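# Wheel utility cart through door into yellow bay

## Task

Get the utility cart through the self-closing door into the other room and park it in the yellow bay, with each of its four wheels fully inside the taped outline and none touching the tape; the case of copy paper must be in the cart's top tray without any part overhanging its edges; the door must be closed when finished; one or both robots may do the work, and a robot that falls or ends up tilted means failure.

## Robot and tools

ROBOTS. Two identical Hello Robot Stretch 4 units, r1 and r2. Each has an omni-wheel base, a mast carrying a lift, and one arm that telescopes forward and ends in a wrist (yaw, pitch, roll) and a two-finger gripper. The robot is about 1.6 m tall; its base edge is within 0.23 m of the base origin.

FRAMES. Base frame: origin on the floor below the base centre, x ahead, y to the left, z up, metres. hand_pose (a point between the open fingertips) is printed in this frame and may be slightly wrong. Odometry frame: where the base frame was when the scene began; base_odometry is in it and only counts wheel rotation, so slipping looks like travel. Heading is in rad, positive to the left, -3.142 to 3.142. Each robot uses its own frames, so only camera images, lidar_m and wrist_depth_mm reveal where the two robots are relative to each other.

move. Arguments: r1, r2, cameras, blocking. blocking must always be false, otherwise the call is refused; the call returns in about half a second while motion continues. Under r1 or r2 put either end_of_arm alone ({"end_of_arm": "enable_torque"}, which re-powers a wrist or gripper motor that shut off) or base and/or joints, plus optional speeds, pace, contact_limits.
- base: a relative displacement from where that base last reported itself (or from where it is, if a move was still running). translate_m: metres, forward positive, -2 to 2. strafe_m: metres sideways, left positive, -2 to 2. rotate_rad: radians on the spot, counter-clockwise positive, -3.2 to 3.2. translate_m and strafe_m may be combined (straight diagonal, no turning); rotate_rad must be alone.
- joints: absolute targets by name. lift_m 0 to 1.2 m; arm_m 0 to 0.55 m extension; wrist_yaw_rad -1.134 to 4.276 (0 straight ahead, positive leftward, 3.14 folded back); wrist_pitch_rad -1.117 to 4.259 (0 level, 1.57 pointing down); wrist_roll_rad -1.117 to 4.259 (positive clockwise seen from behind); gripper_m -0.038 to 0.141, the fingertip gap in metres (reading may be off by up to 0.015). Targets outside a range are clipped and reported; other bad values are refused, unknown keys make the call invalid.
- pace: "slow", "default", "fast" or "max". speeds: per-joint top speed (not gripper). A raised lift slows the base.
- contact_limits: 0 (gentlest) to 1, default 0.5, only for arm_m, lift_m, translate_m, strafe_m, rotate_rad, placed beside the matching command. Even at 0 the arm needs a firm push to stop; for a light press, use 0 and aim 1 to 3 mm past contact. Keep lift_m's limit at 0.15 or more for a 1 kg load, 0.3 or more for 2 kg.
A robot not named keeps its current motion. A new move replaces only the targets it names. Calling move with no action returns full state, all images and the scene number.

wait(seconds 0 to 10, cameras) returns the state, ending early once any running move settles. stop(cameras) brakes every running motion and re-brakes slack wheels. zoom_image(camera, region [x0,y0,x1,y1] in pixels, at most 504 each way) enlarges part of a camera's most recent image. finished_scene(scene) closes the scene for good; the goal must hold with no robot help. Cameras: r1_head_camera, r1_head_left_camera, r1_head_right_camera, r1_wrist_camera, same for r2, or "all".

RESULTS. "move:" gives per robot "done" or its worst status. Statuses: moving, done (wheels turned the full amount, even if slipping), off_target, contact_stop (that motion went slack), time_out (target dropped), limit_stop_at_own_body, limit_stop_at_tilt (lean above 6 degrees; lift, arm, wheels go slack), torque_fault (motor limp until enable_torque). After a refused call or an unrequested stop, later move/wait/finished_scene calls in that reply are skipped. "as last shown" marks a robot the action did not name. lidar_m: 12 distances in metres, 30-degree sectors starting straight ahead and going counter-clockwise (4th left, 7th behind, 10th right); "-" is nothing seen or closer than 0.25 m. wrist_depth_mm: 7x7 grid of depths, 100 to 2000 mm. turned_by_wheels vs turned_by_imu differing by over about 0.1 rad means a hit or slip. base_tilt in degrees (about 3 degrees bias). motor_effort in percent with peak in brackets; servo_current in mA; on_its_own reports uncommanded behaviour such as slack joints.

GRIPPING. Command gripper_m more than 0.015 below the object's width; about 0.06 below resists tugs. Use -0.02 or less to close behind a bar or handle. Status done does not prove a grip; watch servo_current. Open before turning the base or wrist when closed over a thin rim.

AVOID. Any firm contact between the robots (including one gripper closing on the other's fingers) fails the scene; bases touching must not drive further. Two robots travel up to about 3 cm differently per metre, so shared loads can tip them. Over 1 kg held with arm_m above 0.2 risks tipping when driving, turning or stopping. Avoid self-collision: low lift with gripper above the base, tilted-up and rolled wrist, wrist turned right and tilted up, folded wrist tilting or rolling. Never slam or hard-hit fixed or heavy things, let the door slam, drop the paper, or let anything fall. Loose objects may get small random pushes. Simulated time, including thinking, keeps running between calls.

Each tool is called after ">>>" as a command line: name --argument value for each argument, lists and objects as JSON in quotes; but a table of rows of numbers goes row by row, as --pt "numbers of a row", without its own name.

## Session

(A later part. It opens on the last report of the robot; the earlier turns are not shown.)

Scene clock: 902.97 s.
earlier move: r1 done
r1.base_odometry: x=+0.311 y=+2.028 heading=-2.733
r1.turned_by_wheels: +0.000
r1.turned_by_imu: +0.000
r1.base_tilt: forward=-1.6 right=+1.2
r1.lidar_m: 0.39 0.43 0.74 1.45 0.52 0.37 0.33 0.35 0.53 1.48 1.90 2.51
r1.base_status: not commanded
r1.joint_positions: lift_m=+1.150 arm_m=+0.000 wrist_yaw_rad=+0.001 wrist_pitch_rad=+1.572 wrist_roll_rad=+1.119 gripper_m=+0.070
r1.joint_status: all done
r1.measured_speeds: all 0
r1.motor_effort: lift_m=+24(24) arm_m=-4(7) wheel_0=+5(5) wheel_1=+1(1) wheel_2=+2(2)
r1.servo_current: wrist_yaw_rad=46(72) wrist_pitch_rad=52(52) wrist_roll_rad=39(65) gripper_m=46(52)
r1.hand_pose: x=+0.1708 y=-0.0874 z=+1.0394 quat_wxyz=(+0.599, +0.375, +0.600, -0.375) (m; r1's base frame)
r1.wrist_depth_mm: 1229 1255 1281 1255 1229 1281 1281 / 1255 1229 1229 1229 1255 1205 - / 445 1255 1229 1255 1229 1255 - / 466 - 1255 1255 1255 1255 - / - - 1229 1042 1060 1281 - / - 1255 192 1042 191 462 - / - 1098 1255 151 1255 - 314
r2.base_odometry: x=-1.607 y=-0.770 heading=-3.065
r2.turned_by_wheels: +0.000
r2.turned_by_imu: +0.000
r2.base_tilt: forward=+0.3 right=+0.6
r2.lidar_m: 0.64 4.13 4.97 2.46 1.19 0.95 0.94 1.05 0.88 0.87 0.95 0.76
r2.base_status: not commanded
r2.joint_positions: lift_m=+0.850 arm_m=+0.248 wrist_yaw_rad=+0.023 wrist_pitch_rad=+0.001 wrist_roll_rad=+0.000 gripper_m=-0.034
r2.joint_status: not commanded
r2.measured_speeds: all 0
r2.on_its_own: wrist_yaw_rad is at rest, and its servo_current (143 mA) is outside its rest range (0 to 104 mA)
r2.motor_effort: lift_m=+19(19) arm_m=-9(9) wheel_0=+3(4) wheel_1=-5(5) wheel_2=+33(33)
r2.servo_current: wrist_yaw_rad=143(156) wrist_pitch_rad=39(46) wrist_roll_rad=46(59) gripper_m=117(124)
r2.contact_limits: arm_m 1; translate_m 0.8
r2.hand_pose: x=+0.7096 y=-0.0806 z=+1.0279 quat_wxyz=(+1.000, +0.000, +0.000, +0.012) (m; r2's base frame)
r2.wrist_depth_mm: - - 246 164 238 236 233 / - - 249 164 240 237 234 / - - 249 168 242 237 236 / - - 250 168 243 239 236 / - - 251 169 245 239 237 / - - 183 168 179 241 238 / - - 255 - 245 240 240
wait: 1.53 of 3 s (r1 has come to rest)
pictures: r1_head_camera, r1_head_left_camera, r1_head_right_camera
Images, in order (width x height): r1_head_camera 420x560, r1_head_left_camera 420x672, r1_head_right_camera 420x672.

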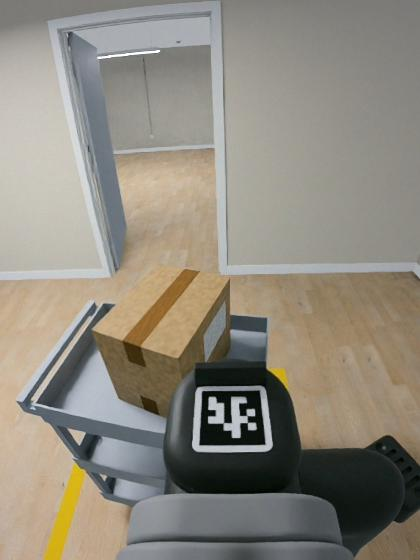

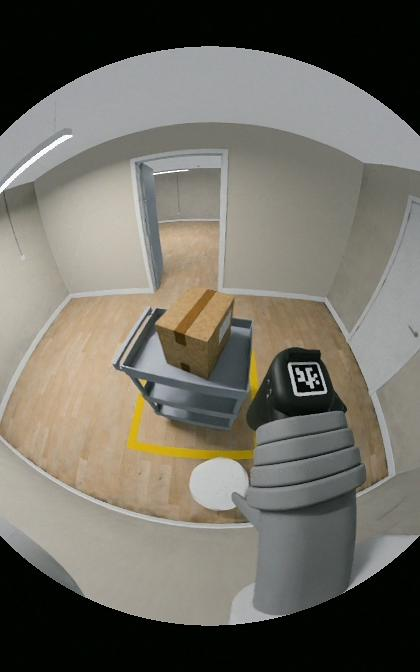

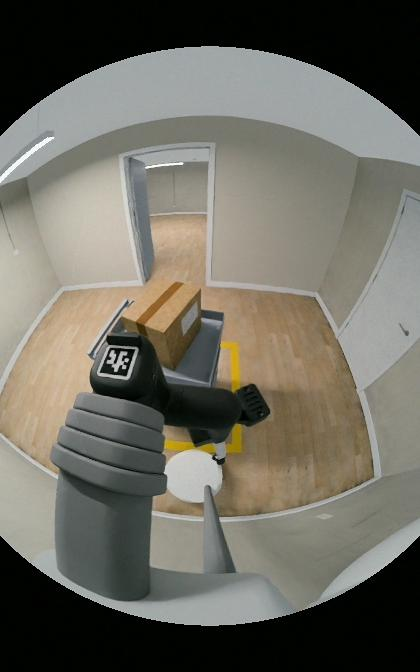

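>>> move --blocking false --r1 '{"base":{"strafe_m":0.95,"translate_m":0.0}}' --r2 '{"base":{"translate_m":0.15,"strafe_m":0.08},"pace":"slow","contact_limits":{"translate_m":0.7,"strafe_m":0.7}}'

>>> wait --seconds 3

>>> wait --seconds 3 --cameras '["r1_head_right_camera","r1_head_camera","r2_head_camera"]'

r2: "contact_limits": translate_m and strafe_m are given together and make one move, which takes one limit: state it under one of them only
Scene clock: 910.00 s.
r1.base_odometry: x=+0.311 y=+2.028 heading=-2.733
r1.turned_by_wheels: +0.000
r1.turned_by_imu: +0.000
r1.base_tilt: forward=-1.5 right=+1.3
r1.lidar_m: 0.40 0.45 0.73 1.42 0.51 0.36 0.33 0.37 0.51 1.49 1.89 2.53
r1.base_status: not commanded
r1.joint_positions: lift_m=+1.150 arm_m=+0.000 wrist_yaw_rad=+0.001 wrist_pitch_rad=+1.572 wrist_roll_rad=+1.119 gripper_m=+0.070
r1.joint_status: all done
r1.measured_speeds: all 0
r1.motor_effort: lift_m=+24(24) arm_m=-4(7) wheel_0=+5(5) wheel_1=+1(1) wheel_2=+2(2)
r1.servo_current: wrist_yaw_rad=46(72) wrist_pitch_rad=33(52) wrist_roll_rad=46(65) gripper_m=46(52)
r1.hand_pose: x=+0.1708 y=-0.0874 z=+1.0394 quat_wxyz=(+0.599, +0.375, +0.600, -0.375) (m; r1's base frame)
r1.wrist_depth_mm: 1229 1255 1229 1255 1255 1255 1255 / 1229 1229 1255 1255 1255 1281 - / 449 1229 1255 1281 1255 1229 - / 466 - 1229 1255 1281 1255 - / - - 1255 1060 1042 1255 - / - 1229 192 1025 191 459 - / - 1078 1281 152 1229 - 314
r2.base_odometry: x=-1.607 y=-0.770 heading=-3.065
r2.turned_by_wheels: +0.000
r2.turned_by_imu: +0.000
r2.base_tilt: forward=+0.4 right=+0.6
r2.lidar_m: 0.66 4.11 4.98 2.47 1.16 0.95 0.95 1.06 0.89 0.87 0.96 0.76
r2.base_status: not commanded
r2.joint_positions: lift_m=+0.850 arm_m=+0.248 wrist_yaw_rad=+0.023 wrist_pitch_rad=+0.001 wrist_roll_rad=+0.000 gripper_m=-0.034
r2.joint_status: not commanded
r2.measured_speeds: all 0
r2.on_its_own: wrist_yaw_rad is at rest, and its servo_current (143 mA) is outside its rest range (0 to 104 mA)
r2.motor_effort: lift_m=+19(19) arm_m=-9(9) wheel_0=+3(4) wheel_1=-5(5) wheel_2=+33(33)
r2.servo_current: wrist_yaw_rad=143(156) wrist_pitch_rad=46(46) wrist_roll_rad=46(59) gripper_m=117(124)
r2.contact_limits: arm_m 1; translate_m 0.8
r2.hand_pose: x=+0.7096 y=-0.0806 z=+1.0279 quat_wxyz=(+1.000, +0.000, +0.000, +0.012) (m; r2's base frame)
r2.wrist_depth_mm: - - 247 164 239 236 233 / - - 249 165 241 236 234 / - - 248 168 241 238 235 / - - 250 168 243 239 236 / - - 251 168 243 241 237 / - - 183 169 179 241 238 / - - 254 - 246 240 239
pictures: none

not run: a call was refused earlier in this reply.

not run: a call was refused earlier in this reply.

>>> move --blocking false --r1 '{"base":{"strafe_m":0.95}}' --r2 '{"base":{"translate_m":0.12},"pace":"slow","contact_limits":{"translate_m":0.7}}'

>>> wait --seconds 3

>>> wait --seconds 2 --cameras '["r1_head_right_camera","r1_head_camera","r2_head_camera"]'

Scene clock: 919.97 s.
move: r1 moving; r2 moving
r1.base_odometry: x=+0.325 y=+1.995 heading=-2.733
r1.turned_by_wheels: +0.000
r1.turned_by_imu: +0.000
r1.base_tilt: forward=-1.6 right=+1.3
r1.lidar_m: 0.40 0.47 0.73 1.46 0.51 0.37 0.35 0.37 0.53 1.50 1.92 2.52
r1.base_status: strafe_m moving
r1.joint_positions: lift_m=+1.150 arm_m=+0.000 wrist_yaw_rad=+0.001 wrist_pitch_rad=+1.572 wrist_roll_rad=+1.119 gripper_m=+0.070
r1.joint_status: not commanded
r1.measured_speeds: translate_m=+0.000 strafe_m=+0.139 rotate_rad=+0.001 lift_m=+0.000 arm_m=+0.000 wrist_yaw_rad=+0.000 wrist_pitch_rad=+0.000 wrist_roll_rad=+0.000
r1.motor_effort: lift_m=+24(24) arm_m=-4(5) wheel_0=-10(10) wheel_1=+9(10) wheel_2=+0(2)
r1.servo_current: wrist_yaw_rad=46(65) wrist_pitch_rad=46(46) wrist_roll_rad=52(59) gripper_m=39(46)
r1.hand_pose: x=+0.1708 y=-0.0874 z=+1.0394 quat_wxyz=(+0.599, +0.375, +0.600, -0.375) (m; r1's base frame)
r1.wrist_depth_mm: 1229 1255 1255 1255 1281 1281 1281 / 715 1281 1229 1255 1255 1281 - / 459 1042 1229 1255 1255 1255 - / 462 - 1255 1281 1255 1255 - / - - 1255 1042 1060 1281 - / - 1255 191 1042 192 462 - / - 1060 1281 151 1281 - 312
r2.base_odometry: x=-1.619 y=-0.771 heading=-3.063
r2.turned_by_wheels: +0.002
r2.turned_by_imu: +0.006
r2.base_tilt: forward=-0.3 right=+0.3
r2.lidar_m: 0.66 4.13 4.99 2.47 1.23 0.95 0.95 1.06 0.89 0.87 0.96 0.74
r2.base_status: translate_m moving
r2.joint_positions: lift_m=+0.850 arm_m=+0.248 wrist_yaw_rad=+0.023 wrist_pitch_rad=+0.001 wrist_roll_rad=+0.000 gripper_m=-0.034
r2.joint_status: not commanded
r2.measured_speeds: translate_m=+0.049 strafe_m=+0.000 rotate_rad=-0.001 lift_m=+0.000 arm_m=+0.000 wrist_yaw_rad=+0.000 wrist_pitch_rad=+0.000 wrist_roll_rad=+0.000
r2.motor_effort: lift_m=+19(20) arm_m=-9(9) wheel_0=+5(10) wheel_1=+4(5) wheel_2=+14(32)
r2.servo_current: wrist_yaw_rad=137(150) wrist_pitch_rad=39(46) wrist_roll_rad=52(52) gripper_m=117(124)
r2.contact_limits: arm_m 1; translate_m 0.7
r2.hand_pose: x=+0.7096 y=-0.0806 z=+1.0279 quat_wxyz=(+1.000, +0.000, +0.000, +0.012) (m; r2's base frame)
r2.wrist_depth_mm: - - 245 164 238 236 234 / - - 247 166 240 237 235 / - - 249 166 242 238 236 / - - 249 168 243 240 236 / - - 251 167 245 241 238 / - - 186 171 180 241 240 / - - 253 - 247 - 241
pictures: none

Scene clock: 921.97 s.
earlier move: r1 moving; r2 done
r1.base_odometry: x=+0.547 y=+1.482 heading=-2.733
r1.turned_by_wheels: +0.000
r1.turned_by_imu: +0.003
r1.base_tilt: forward=-1.6 right=+1.3
r1.lidar_m: 0.48 2.52 2.43 1.44 0.50 0.35 0.35 0.38 0.55 1.51 0.64 0.48
r1.base_status: strafe_m moving
r1.joint_positions: lift_m=+1.150 arm_m=+0.000 wrist_yaw_rad=+0.001 wrist_pitch_rad=+1.572 wrist_roll_rad=+1.119 gripper_m=+0.070
r1.joint_status: not commanded
r1.measured_speeds: translate_m=+0.000 strafe_m=+0.300 rotate_rad=+0.000 lift_m=+0.000 arm_m=+0.000 wrist_yaw_rad=+0.000 wrist_pitch_rad=+0.000 wrist_roll_rad=+0.000
r1.motor_effort: lift_m=+23(24) arm_m=-4(5) wheel_0=-5(12) wheel_1=+3(11) wheel_2=-1(2)
r1.servo_current: wrist_yaw_rad=46(72) wrist_pitch_rad=33(46) wrist_roll_rad=39(65) gripper_m=46(52)
r1.hand_pose: x=+0.1708 y=-0.0874 z=+1.0394 quat_wxyz=(+0.599, +0.375, +0.600, -0.375) (m; r1's base frame)
r1.wrist_depth_mm: 462 - - 1255 1255 1255 1281 / - - 1229 1255 1255 1255 - / 580 - 1255 1281 1255 1281 - / 1229 1255 1255 1255 1255 1255 - / 1255 1229 1229 1042 1042 1255 - / 1229 1229 192 1060 190 459 - / 1205 1255 1255 151 1308 - 314
r2.base_odometry: x=-1.726 y=-0.779 heading=-3.063
r2.turned_by_wheels: +0.000
r2.turned_by_imu: +0.001
r2.base_tilt: forward=-0.7 right=+0.0
r2.lidar_m: 0.65 4.04 4.96 2.68 1.35 1.08 1.06 1.14 0.90 0.89 0.99 0.74
r2.base_status: done
r2.joint_positions: lift_m=+0.850 arm_m=+0.248 wrist_yaw_rad=+0.017 wrist_pitch_rad=+0.001 wrist_roll_rad=+0.000 gripper_m=-0.035
r2.joint_status: not commanded
r2.measured_speeds: all 0
r2.motor_effort: lift_m=+19(20) arm_m=-7(9) wheel_0=+11(15) wheel_1=+6(9) wheel_2=+4(32)
r2.servo_current: wrist_yaw_rad=98(156) wrist_pitch_rad=39(46) wrist_roll_rad=52(59) gripper_m=117(124)
r2.contact_limits: arm_m 1; translate_m 0.7
r2.hand_pose: x=+0.7090 y=-0.0824 z=+1.0279 quat_wxyz=(+1.000, +0.000, +0.000, +0.009) (m; r2's base frame)
r2.wrist_depth_mm: - - 247 163 231 224 219 / - - 249 163 231 224 219 / - - 251 164 233 226 220 / - - 251 165 235 228 221 / - - 254 166 236 229 224 / - - 184 166 180 229 224 / - - 258 - 238 228 225
wait: 2.00 of 3 s (r2 has come to rest)
pictures: none

Scene clock: 923.97 s.
earlier move: r1 done
r1.base_odometry: x=+0.688 y=+1.157 heading=-2.733
r1.turned_by_wheels: +0.000
r1.turned_by_imu: +0.002
r1.base_tilt: forward=-1.6 right=+1.3
r1.lidar_m: 2.41 2.54 2.04 1.39 0.49 0.34 0.34 0.38 0.54 1.49 0.70 0.64
r1.base_status: done
r1.joint_positions: lift_m=+1.150 arm_m=+0.000 wrist_yaw_rad=+0.001 wrist_pitch_rad=+1.572 wrist_roll_rad=+1.119 gripper_m=+0.070
r1.joint_status: not commanded
r1.measured_speeds: all 0
r1.motor_effort: lift_m=+23(24) arm_m=-4(5) wheel_0=+0(12) wheel_1=+1(11) wheel_2=+0(2)
r1.servo_current: wrist_yaw_rad=46(72) wrist_pitch_rad=46(52) wrist_roll_rad=46(72) gripper_m=39(52)
r1.hand_pose: x=+0.1708 y=-0.0874 z=+1.0394 quat_wxyz=(+0.599, +0.375, +0.600, -0.375) (m; r1's base frame)
r1.wrist_depth_mm: 1229 1255 1255 1229 1255 1281 1205 / 1229 1205 1205 1255 1255 1255 - / 1229 1229 1255 1229 1255 1281 - / 1255 1229 1255 1255 1281 1255 - / 1229 1255 1255 1078 1060 1255 - / 1255 1281 192 1060 190 459 - / 1255 1255 1255 152 1255 - 314
r2.base_odometry: x=-1.726 y=-0.779 heading=-3.063
r2.turned_by_wheels: +0.000
r2.turned_by_imu: +0.000
r2.base_tilt: forward=-0.7 right=+0.0
r2.lidar_m: 0.62 4.03 4.94 2.73 1.35 1.07 1.07 1.12 0.89 0.89 0.97 0.73
r2.base_status: done
r2.joint_positions: lift_m=+0.850 arm_m=+0.248 wrist_yaw_rad=+0.017 wrist_pitch_rad=+0.001 wrist_roll_rad=+0.000 gripper_m=-0.035
r2.joint_status: not commanded
r2.measured_speeds: all 0
r2.motor_effort: lift_m=+19(20) arm_m=-7(9) wheel_0=+11(15) wheel_1=+6(9) wheel_2=+4(32)
r2.servo_current: wrist_yaw_rad=104(156) wrist_pitch_rad=46(46) wrist_roll_rad=33(59) gripper_m=117(124)
r2.contact_limits: arm_m 1; translate_m 0.7
r2.hand_pose: x=+0.7090 y=-0.0824 z=+1.0279 quat_wxyz=(+1.000, +0.000, +0.000, +0.009) (m; r2's base frame)
r2.wrist_depth_mm: - - 247 163 231 224 218 / - - 249 164 232 224 218 / - - 250 164 234 226 220 / - - 252 165 235 228 221 / - - 255 166 236 229 224 / - - 183 166 180 229 224 / - - 258 - 237 229 225
wait: 2.00 s; at rest by 1.97 s
pictures: r1_head_camera, r1_head_right_camera, r2_head_camera
Images, in order (width x height): r1_head_camera 420x560, r1_head_right_camera 420x672, r2_head_camera 420x560.

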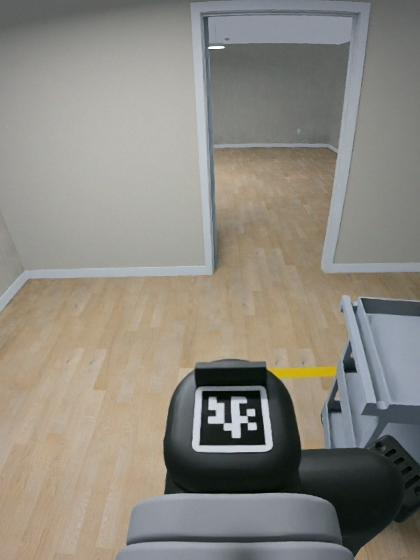

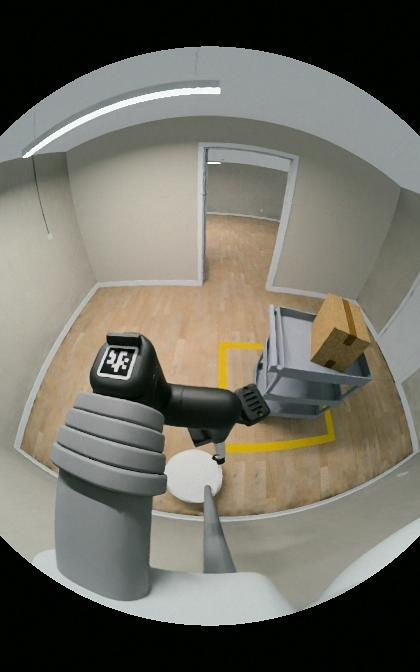

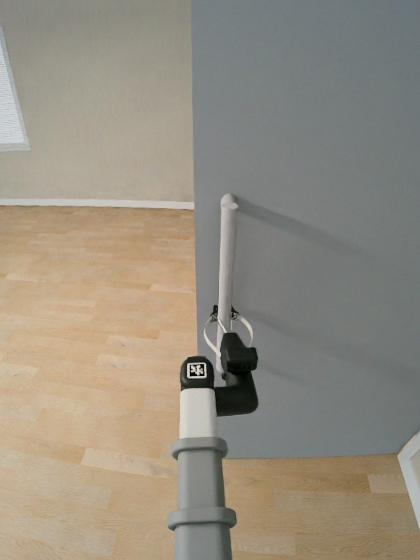

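>>> zoom_image --camera "r1_head_right_camera" --region '[200, 280, 400, 470]'

>>> zoom_image --camera "r1_head_camera" --region '[220, 280, 420, 500]'

>>> move --blocking false --r2 '{"base":{"translate_m":0.15,"strafe_m":-0.02},"pace":"slow","contact_limits":{"translate_m":0.7}}'

>>> wait --seconds 3 --cameras '["r2_head_camera"]'

Scaled by 2.520 from the camera's 420x672 image, which has a finer 600x960 frame.

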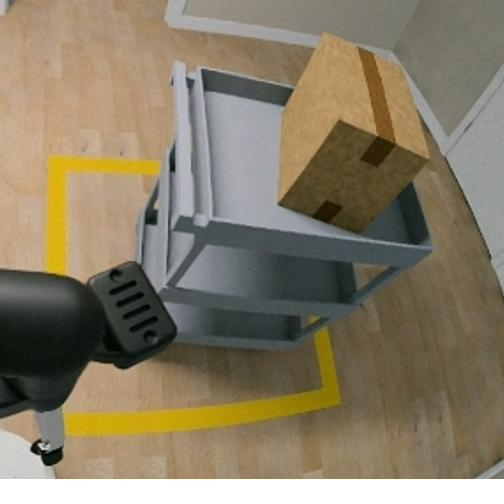

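Scaled by 2.291 from the camera's 420x560 image, which has a finer 600x800 frame.

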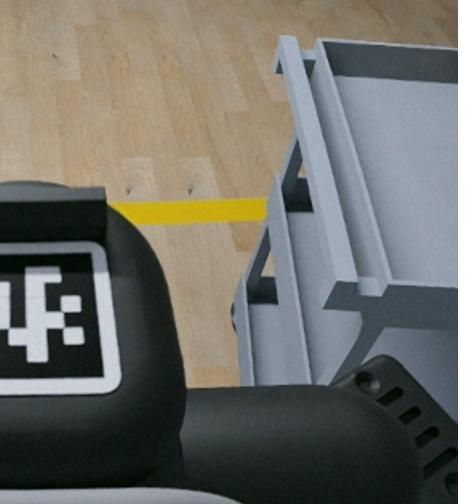

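Scene clock: 930.00 s.
move: r2 moving
r1: as last shown
r1.turned_by_imu: +0.000
r1.lidar_m: 2.43 2.51 2.05 1.36 0.48 0.36 0.35 0.36 0.56 1.49 0.72 0.63
r1.motor_effort: lift_m=+23(24) arm_m=-4(5) wheel_0=+0(1) wheel_1=+1(1) wheel_2=+0(0)
r1.servo_current: wrist_yaw_rad=65(65) wrist_pitch_rad=46(46) wrist_roll_rad=65(65) gripper_m=39(46)
r1.wrist_depth_mm: 1255 1229 1255 1205 1255 1255 1281 / 1255 1255 1229 1205 1281 1255 - / 1229 1255 1255 1229 1255 1255 - / 1205 1281 1255 1255 1281 1255 - / 1255 1255 1255 1025 1042 1229 - / 1229 1229 193 1042 191 459 - / 1281 1281 1255 151 1281 - 312
r2.base_odometry: x=-1.739 y=-0.778 heading=-3.062
r2.turned_by_wheels: +0.002
r2.turned_by_imu: +0.002
r2.base_tilt: forward=-0.7 right=+0.1
r2.lidar_m: 0.66 4.05 4.94 2.74 1.34 1.09 1.06 1.11 0.89 0.87 0.95 0.73
r2.base_status: translate_m moving; strafe_m moving
r2.joint_positions: lift_m=+0.850 arm_m=+0.248 wrist_yaw_rad=+0.017 wrist_pitch_rad=+0.001 wrist_roll_rad=+0.000 gripper_m=-0.035
r2.joint_status: not commanded
r2.measured_speeds: translate_m=+0.050 strafe_m=-0.006 rotate_rad=+0.002 lift_m=+0.000 arm_m=+0.000 wrist_yaw_rad=+0.000 wrist_pitch_rad=+0.000 wrist_roll_rad=+0.000
r2.motor_effort: lift_m=+19(19) arm_m=-7(7) wheel_0=+13(15) wheel_1=+6(8) wheel_2=-1(3)
r2.servo_current: wrist_yaw_rad=85(111) wrist_pitch_rad=39(46) wrist_roll_rad=39(52) gripper_m=111(117)
r2.contact_limits: arm_m 1; translate_m 0.7
r2.hand_pose: x=+0.7090 y=-0.0824 z=+1.0279 quat_wxyz=(+1.000, +0.000, +0.000, +0.009) (m; r2's base frame)
r2.wrist_depth_mm: - - 249 163 230 222 216 / - - 249 163 231 223 217 / - - 252 164 233 224 218 / - - 252 165 234 227 220 / - - 256 165 236 226 221 / - - 183 166 180 228 222 / - - 1983 - 236 228 223
pictures: none

Scene clock: 932.30 s.
earlier move: r2 done
r1.base_odometry: x=+0.688 y=+1.157 heading=-2.733
r1.turned_by_wheels: +0.000
r1.turned_by_imu: +0.000
r1.base_tilt: forward=-1.6 right=+1.3
r1.lidar_m: 2.42 2.53 2.03 1.42 0.49 0.35 0.34 0.36 0.54 1.48 0.69 0.63
r1.base_status: not commanded
r1.joint_positions: lift_m=+1.150 arm_m=+0.000 wrist_yaw_rad=+0.001 wrist_pitch_rad=+1.572 wrist_roll_rad=+1.119 gripper_m=+0.070
r1.joint_status: not commanded
r1.measured_speeds: all 0
r1.motor_effort: lift_m=+23(24) arm_m=-5(5) wheel_0=+0(2) wheel_1=+1(2) wheel_2=+0(1)
r1.servo_current: wrist_yaw_rad=59(65) wrist_pitch_rad=39(52) wrist_roll_rad=46(65) gripper_m=39(52)
r1.hand_pose: x=+0.1708 y=-0.0874 z=+1.0394 quat_wxyz=(+0.599, +0.375, +0.600, -0.375) (m; r1's base frame)
r1.wrist_depth_mm: 1229 1229 1255 1255 1255 1255 1281 / 1229 1229 1255 1255 1255 1255 - / 1255 1205 1255 1255 1255 1255 - / 1255 1229 1255 1255 1255 1281 - / 1229 1255 1229 1042 1042 1255 - / 1255 1229 193 1042 191 459 - / 1255 1255 1255 151 1255 - 314
r2.base_odometry: x=-1.877 y=-0.771 heading=-3.062
r2.turned_by_wheels: +0.000
r2.turned_by_imu: +0.003
r2.base_tilt: forward=-0.6 right=+0.0
r2.lidar_m: 0.66 3.90 4.94 3.04 1.53 1.21 1.19 1.14 0.90 0.88 0.86 0.70
r2.base_status: done
r2.joint_positions: lift_m=+0.850 arm_m=+0.248 wrist_yaw_rad=+0.017 wrist_pitch_rad=+0.001 wrist_roll_rad=+0.000 gripper_m=-0.035
r2.joint_status: not commanded
r2.measured_speeds: all 0
r2.on_its_own: wrist_yaw_rad is at rest, and its servo_current (111 mA) is outside its rest range (0 to 104 mA)
r2.motor_effort: lift_m=+19(20) arm_m=-7(8) wheel_0=+13(18) wheel_1=+6(10) wheel_2=+5(7)
r2.servo_current: wrist_yaw_rad=111(124) wrist_pitch_rad=33(52) wrist_roll_rad=52(65) gripper_m=111(124)
r2.contact_limits: arm_m 1; translate_m 0.7
r2.hand_pose: x=+0.7090 y=-0.0824 z=+1.0279 quat_wxyz=(+1.000, +0.000, +0.000, +0.009) (m; r2's base frame)
r2.wrist_depth_mm: - - 258 164 222 208 196 / - - 262 161 224 208 198 / - - - 165 226 209 199 / - - - 166 227 211 201 / - - - 167 229 213 202 / - - 183 166 180 213 203 / - - - - 229 208 204
wait: 2.30 of 3 s (r2 has come to rest)
pictures: r2_head_camera
Images, in order (width x height): r2_head_camera 420x560.

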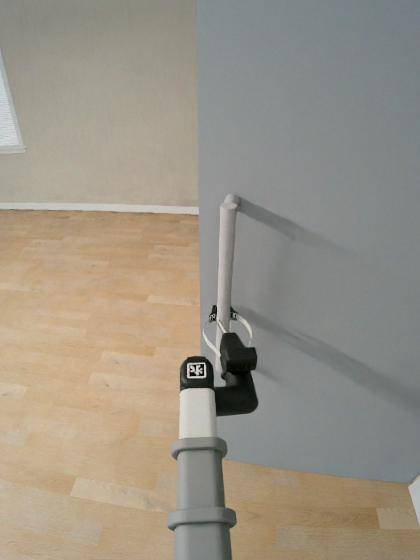

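>>> move --blocking false --r2 '{"base":{"translate_m":0.15,"strafe_m":-0.06},"pace":"slow","contact_limits":{"translate_m":0.7}}'

>>> wait --seconds 3 --cameras '["r2_head_camera"]'

Scene clock: 939.10 s.
move: r2 moving
r1: as last shown
r1.lidar_m: 2.40 2.53 2.06 1.39 0.50 0.35 0.34 0.37 0.51 1.49 0.74 0.63
r1.motor_effort: lift_m=+24(24) arm_m=-4(5) wheel_0=-1(1) wheel_1=+1(1) wheel_2=+0(0)
r1.servo_current: wrist_yaw_rad=65(65) wrist_pitch_rad=46(46) wrist_roll_rad=52(59) gripper_m=46(46)
r1.wrist_depth_mm: 1229 1255 1255 1229 1255 1255 1255 / 1255 1281 1281 1281 1255 1229 - / 1229 1229 1255 1281 1255 1281 - / 1255 1229 1255 1255 1255 1255 - / 1229 1229 1229 1060 1025 1281 - / 1229 1255 193 1042 191 459 - / 1229 1255 1255 152 1255 - 314
r2.base_odometry: x=-1.890 y=-0.767 heading=-3.060
r2.turned_by_wheels: +0.002
r2.turned_by_imu: +0.003
r2.base_tilt: forward=-0.7 right=+0.1
r2.lidar_m: 0.66 3.91 4.97 3.06 1.54 1.23 1.21 1.12 0.89 0.87 0.84 0.70
r2.base_status: translate_m moving; strafe_m moving
r2.joint_positions: lift_m=+0.850 arm_m=+0.248 wrist_yaw_rad=+0.017 wrist_pitch_rad=+0.001 wrist_roll_rad=+0.000 gripper_m=-0.035
r2.joint_status: not commanded
r2.measured_speeds: translate_m=+0.047 strafe_m=-0.019 rotate_rad=+0.000 lift_m=+0.000 arm_m=+0.000 wrist_yaw_rad=+0.000 wrist_pitch_rad=+0.000 wrist_roll_rad=+0.000
r2.motor_effort: lift_m=+19(19) arm_m=-7(7) wheel_0=+17(19) wheel_1=+7(7) wheel_2=+1(4)
r2.servo_current: wrist_yaw_rad=104(104) wrist_pitch_rad=39(46) wrist_roll_rad=52(59) gripper_m=111(124)
r2.contact_limits: arm_m 1; translate_m 0.7
r2.hand_pose: x=+0.7090 y=-0.0824 z=+1.0279 quat_wxyz=(+1.000, +0.000, +0.000, +0.009) (m; r2's base frame)
r2.wrist_depth_mm: - - 262 161 222 206 195 / - - - 165 223 207 196 / - - - 165 224 208 198 / - - - 166 227 209 198 / - - - 164 227 211 200 / - - 183 166 180 212 201 / - - - - 227 206 202
pictures: none

Scene clock: 941.43 s.
earlier move: r2 done
r1.base_odometry: x=+0.688 y=+1.157 heading=-2.733
r1.turned_by_wheels: +0.000
r1.turned_by_imu: +0.000
r1.base_tilt: forward=-1.6 right=+1.2
r1.lidar_m: 2.42 2.52 2.05 1.38 0.51 0.35 0.34 0.37 0.52 1.49 0.71 0.63
r1.base_status: not commanded
r1.joint_positions: lift_m=+1.150 arm_m=+0.000 wrist_yaw_rad=+0.001 wrist_pitch_rad=+1.572 wrist_roll_rad=+1.119 gripper_m=+0.070
r1.joint_status: not commanded
r1.measured_speeds: all 0
r1.motor_effort: lift_m=+23(24) arm_m=-4(5) wheel_0=-1(1) wheel_1=+1(1) wheel_2=+0(0)
r1.servo_current: wrist_yaw_rad=46(78) wrist_pitch_rad=46(52) wrist_roll_rad=52(65) gripper_m=39(52)
r1.hand_pose: x=+0.1708 y=-0.0874 z=+1.0394 quat_wxyz=(+0.599, +0.375, +0.600, -0.375) (m; r1's base frame)
r1.wrist_depth_mm: 1205 1255 1229 1281 1255 1255 1281 / 1205 1229 1229 1229 1255 1255 - / 1205 1229 1255 1229 1255 1255 - / 1229 1255 1255 1255 1281 1281 - / 1229 1255 1255 1060 1042 1229 - / 1255 1255 192 1042 191 455 - / 1255 1255 1281 151 1255 - 314
r2.base_odometry: x=-2.032 y=-0.724 heading=-3.058
r2.turned_by_wheels: +0.002
r2.turned_by_imu: +0.007
r2.base_tilt: forward=-0.7 right=+0.0
r2.lidar_m: 0.64 3.74 4.98 3.36 1.71 1.39 1.37 1.10 0.85 0.86 0.75 0.68
r2.base_status: done
r2.joint_positions: lift_m=+0.850 arm_m=+0.248 wrist_yaw_rad=+0.020 wrist_pitch_rad=+0.001 wrist_roll_rad=+0.000 gripper_m=-0.035
r2.joint_status: not commanded
r2.measured_speeds: all 0
r2.on_its_own: wrist_yaw_rad is at rest, and its servo_current (111 mA) is outside its rest range (0 to 104 mA)
r2.motor_effort: lift_m=+19(19) arm_m=-7(8) wheel_0=+20(26) wheel_1=+9(13) wheel_2=+17(17)
r2.servo_current: wrist_yaw_rad=111(124) wrist_pitch_rad=39(52) wrist_roll_rad=52(65) gripper_m=117(124)
r2.contact_limits: arm_m 1; translate_m 0.7
r2.hand_pose: x=+0.7092 y=-0.0817 z=+1.0279 quat_wxyz=(+1.000, +0.000, +0.000, +0.010) (m; r2's base frame)
r2.wrist_depth_mm: - - - 226 212 190 175 / - - - 229 213 190 176 / - - - 174 214 192 178 / - - - 172 217 193 179 / - - - 172 218 195 180 / - - 179 172 208 195 180 / - - - - 216 190 181
wait: 2.33 of 3 s (r2 has come to rest)
pictures: r2_head_camera
Images, in order (width x height): r2_head_camera 420x560.

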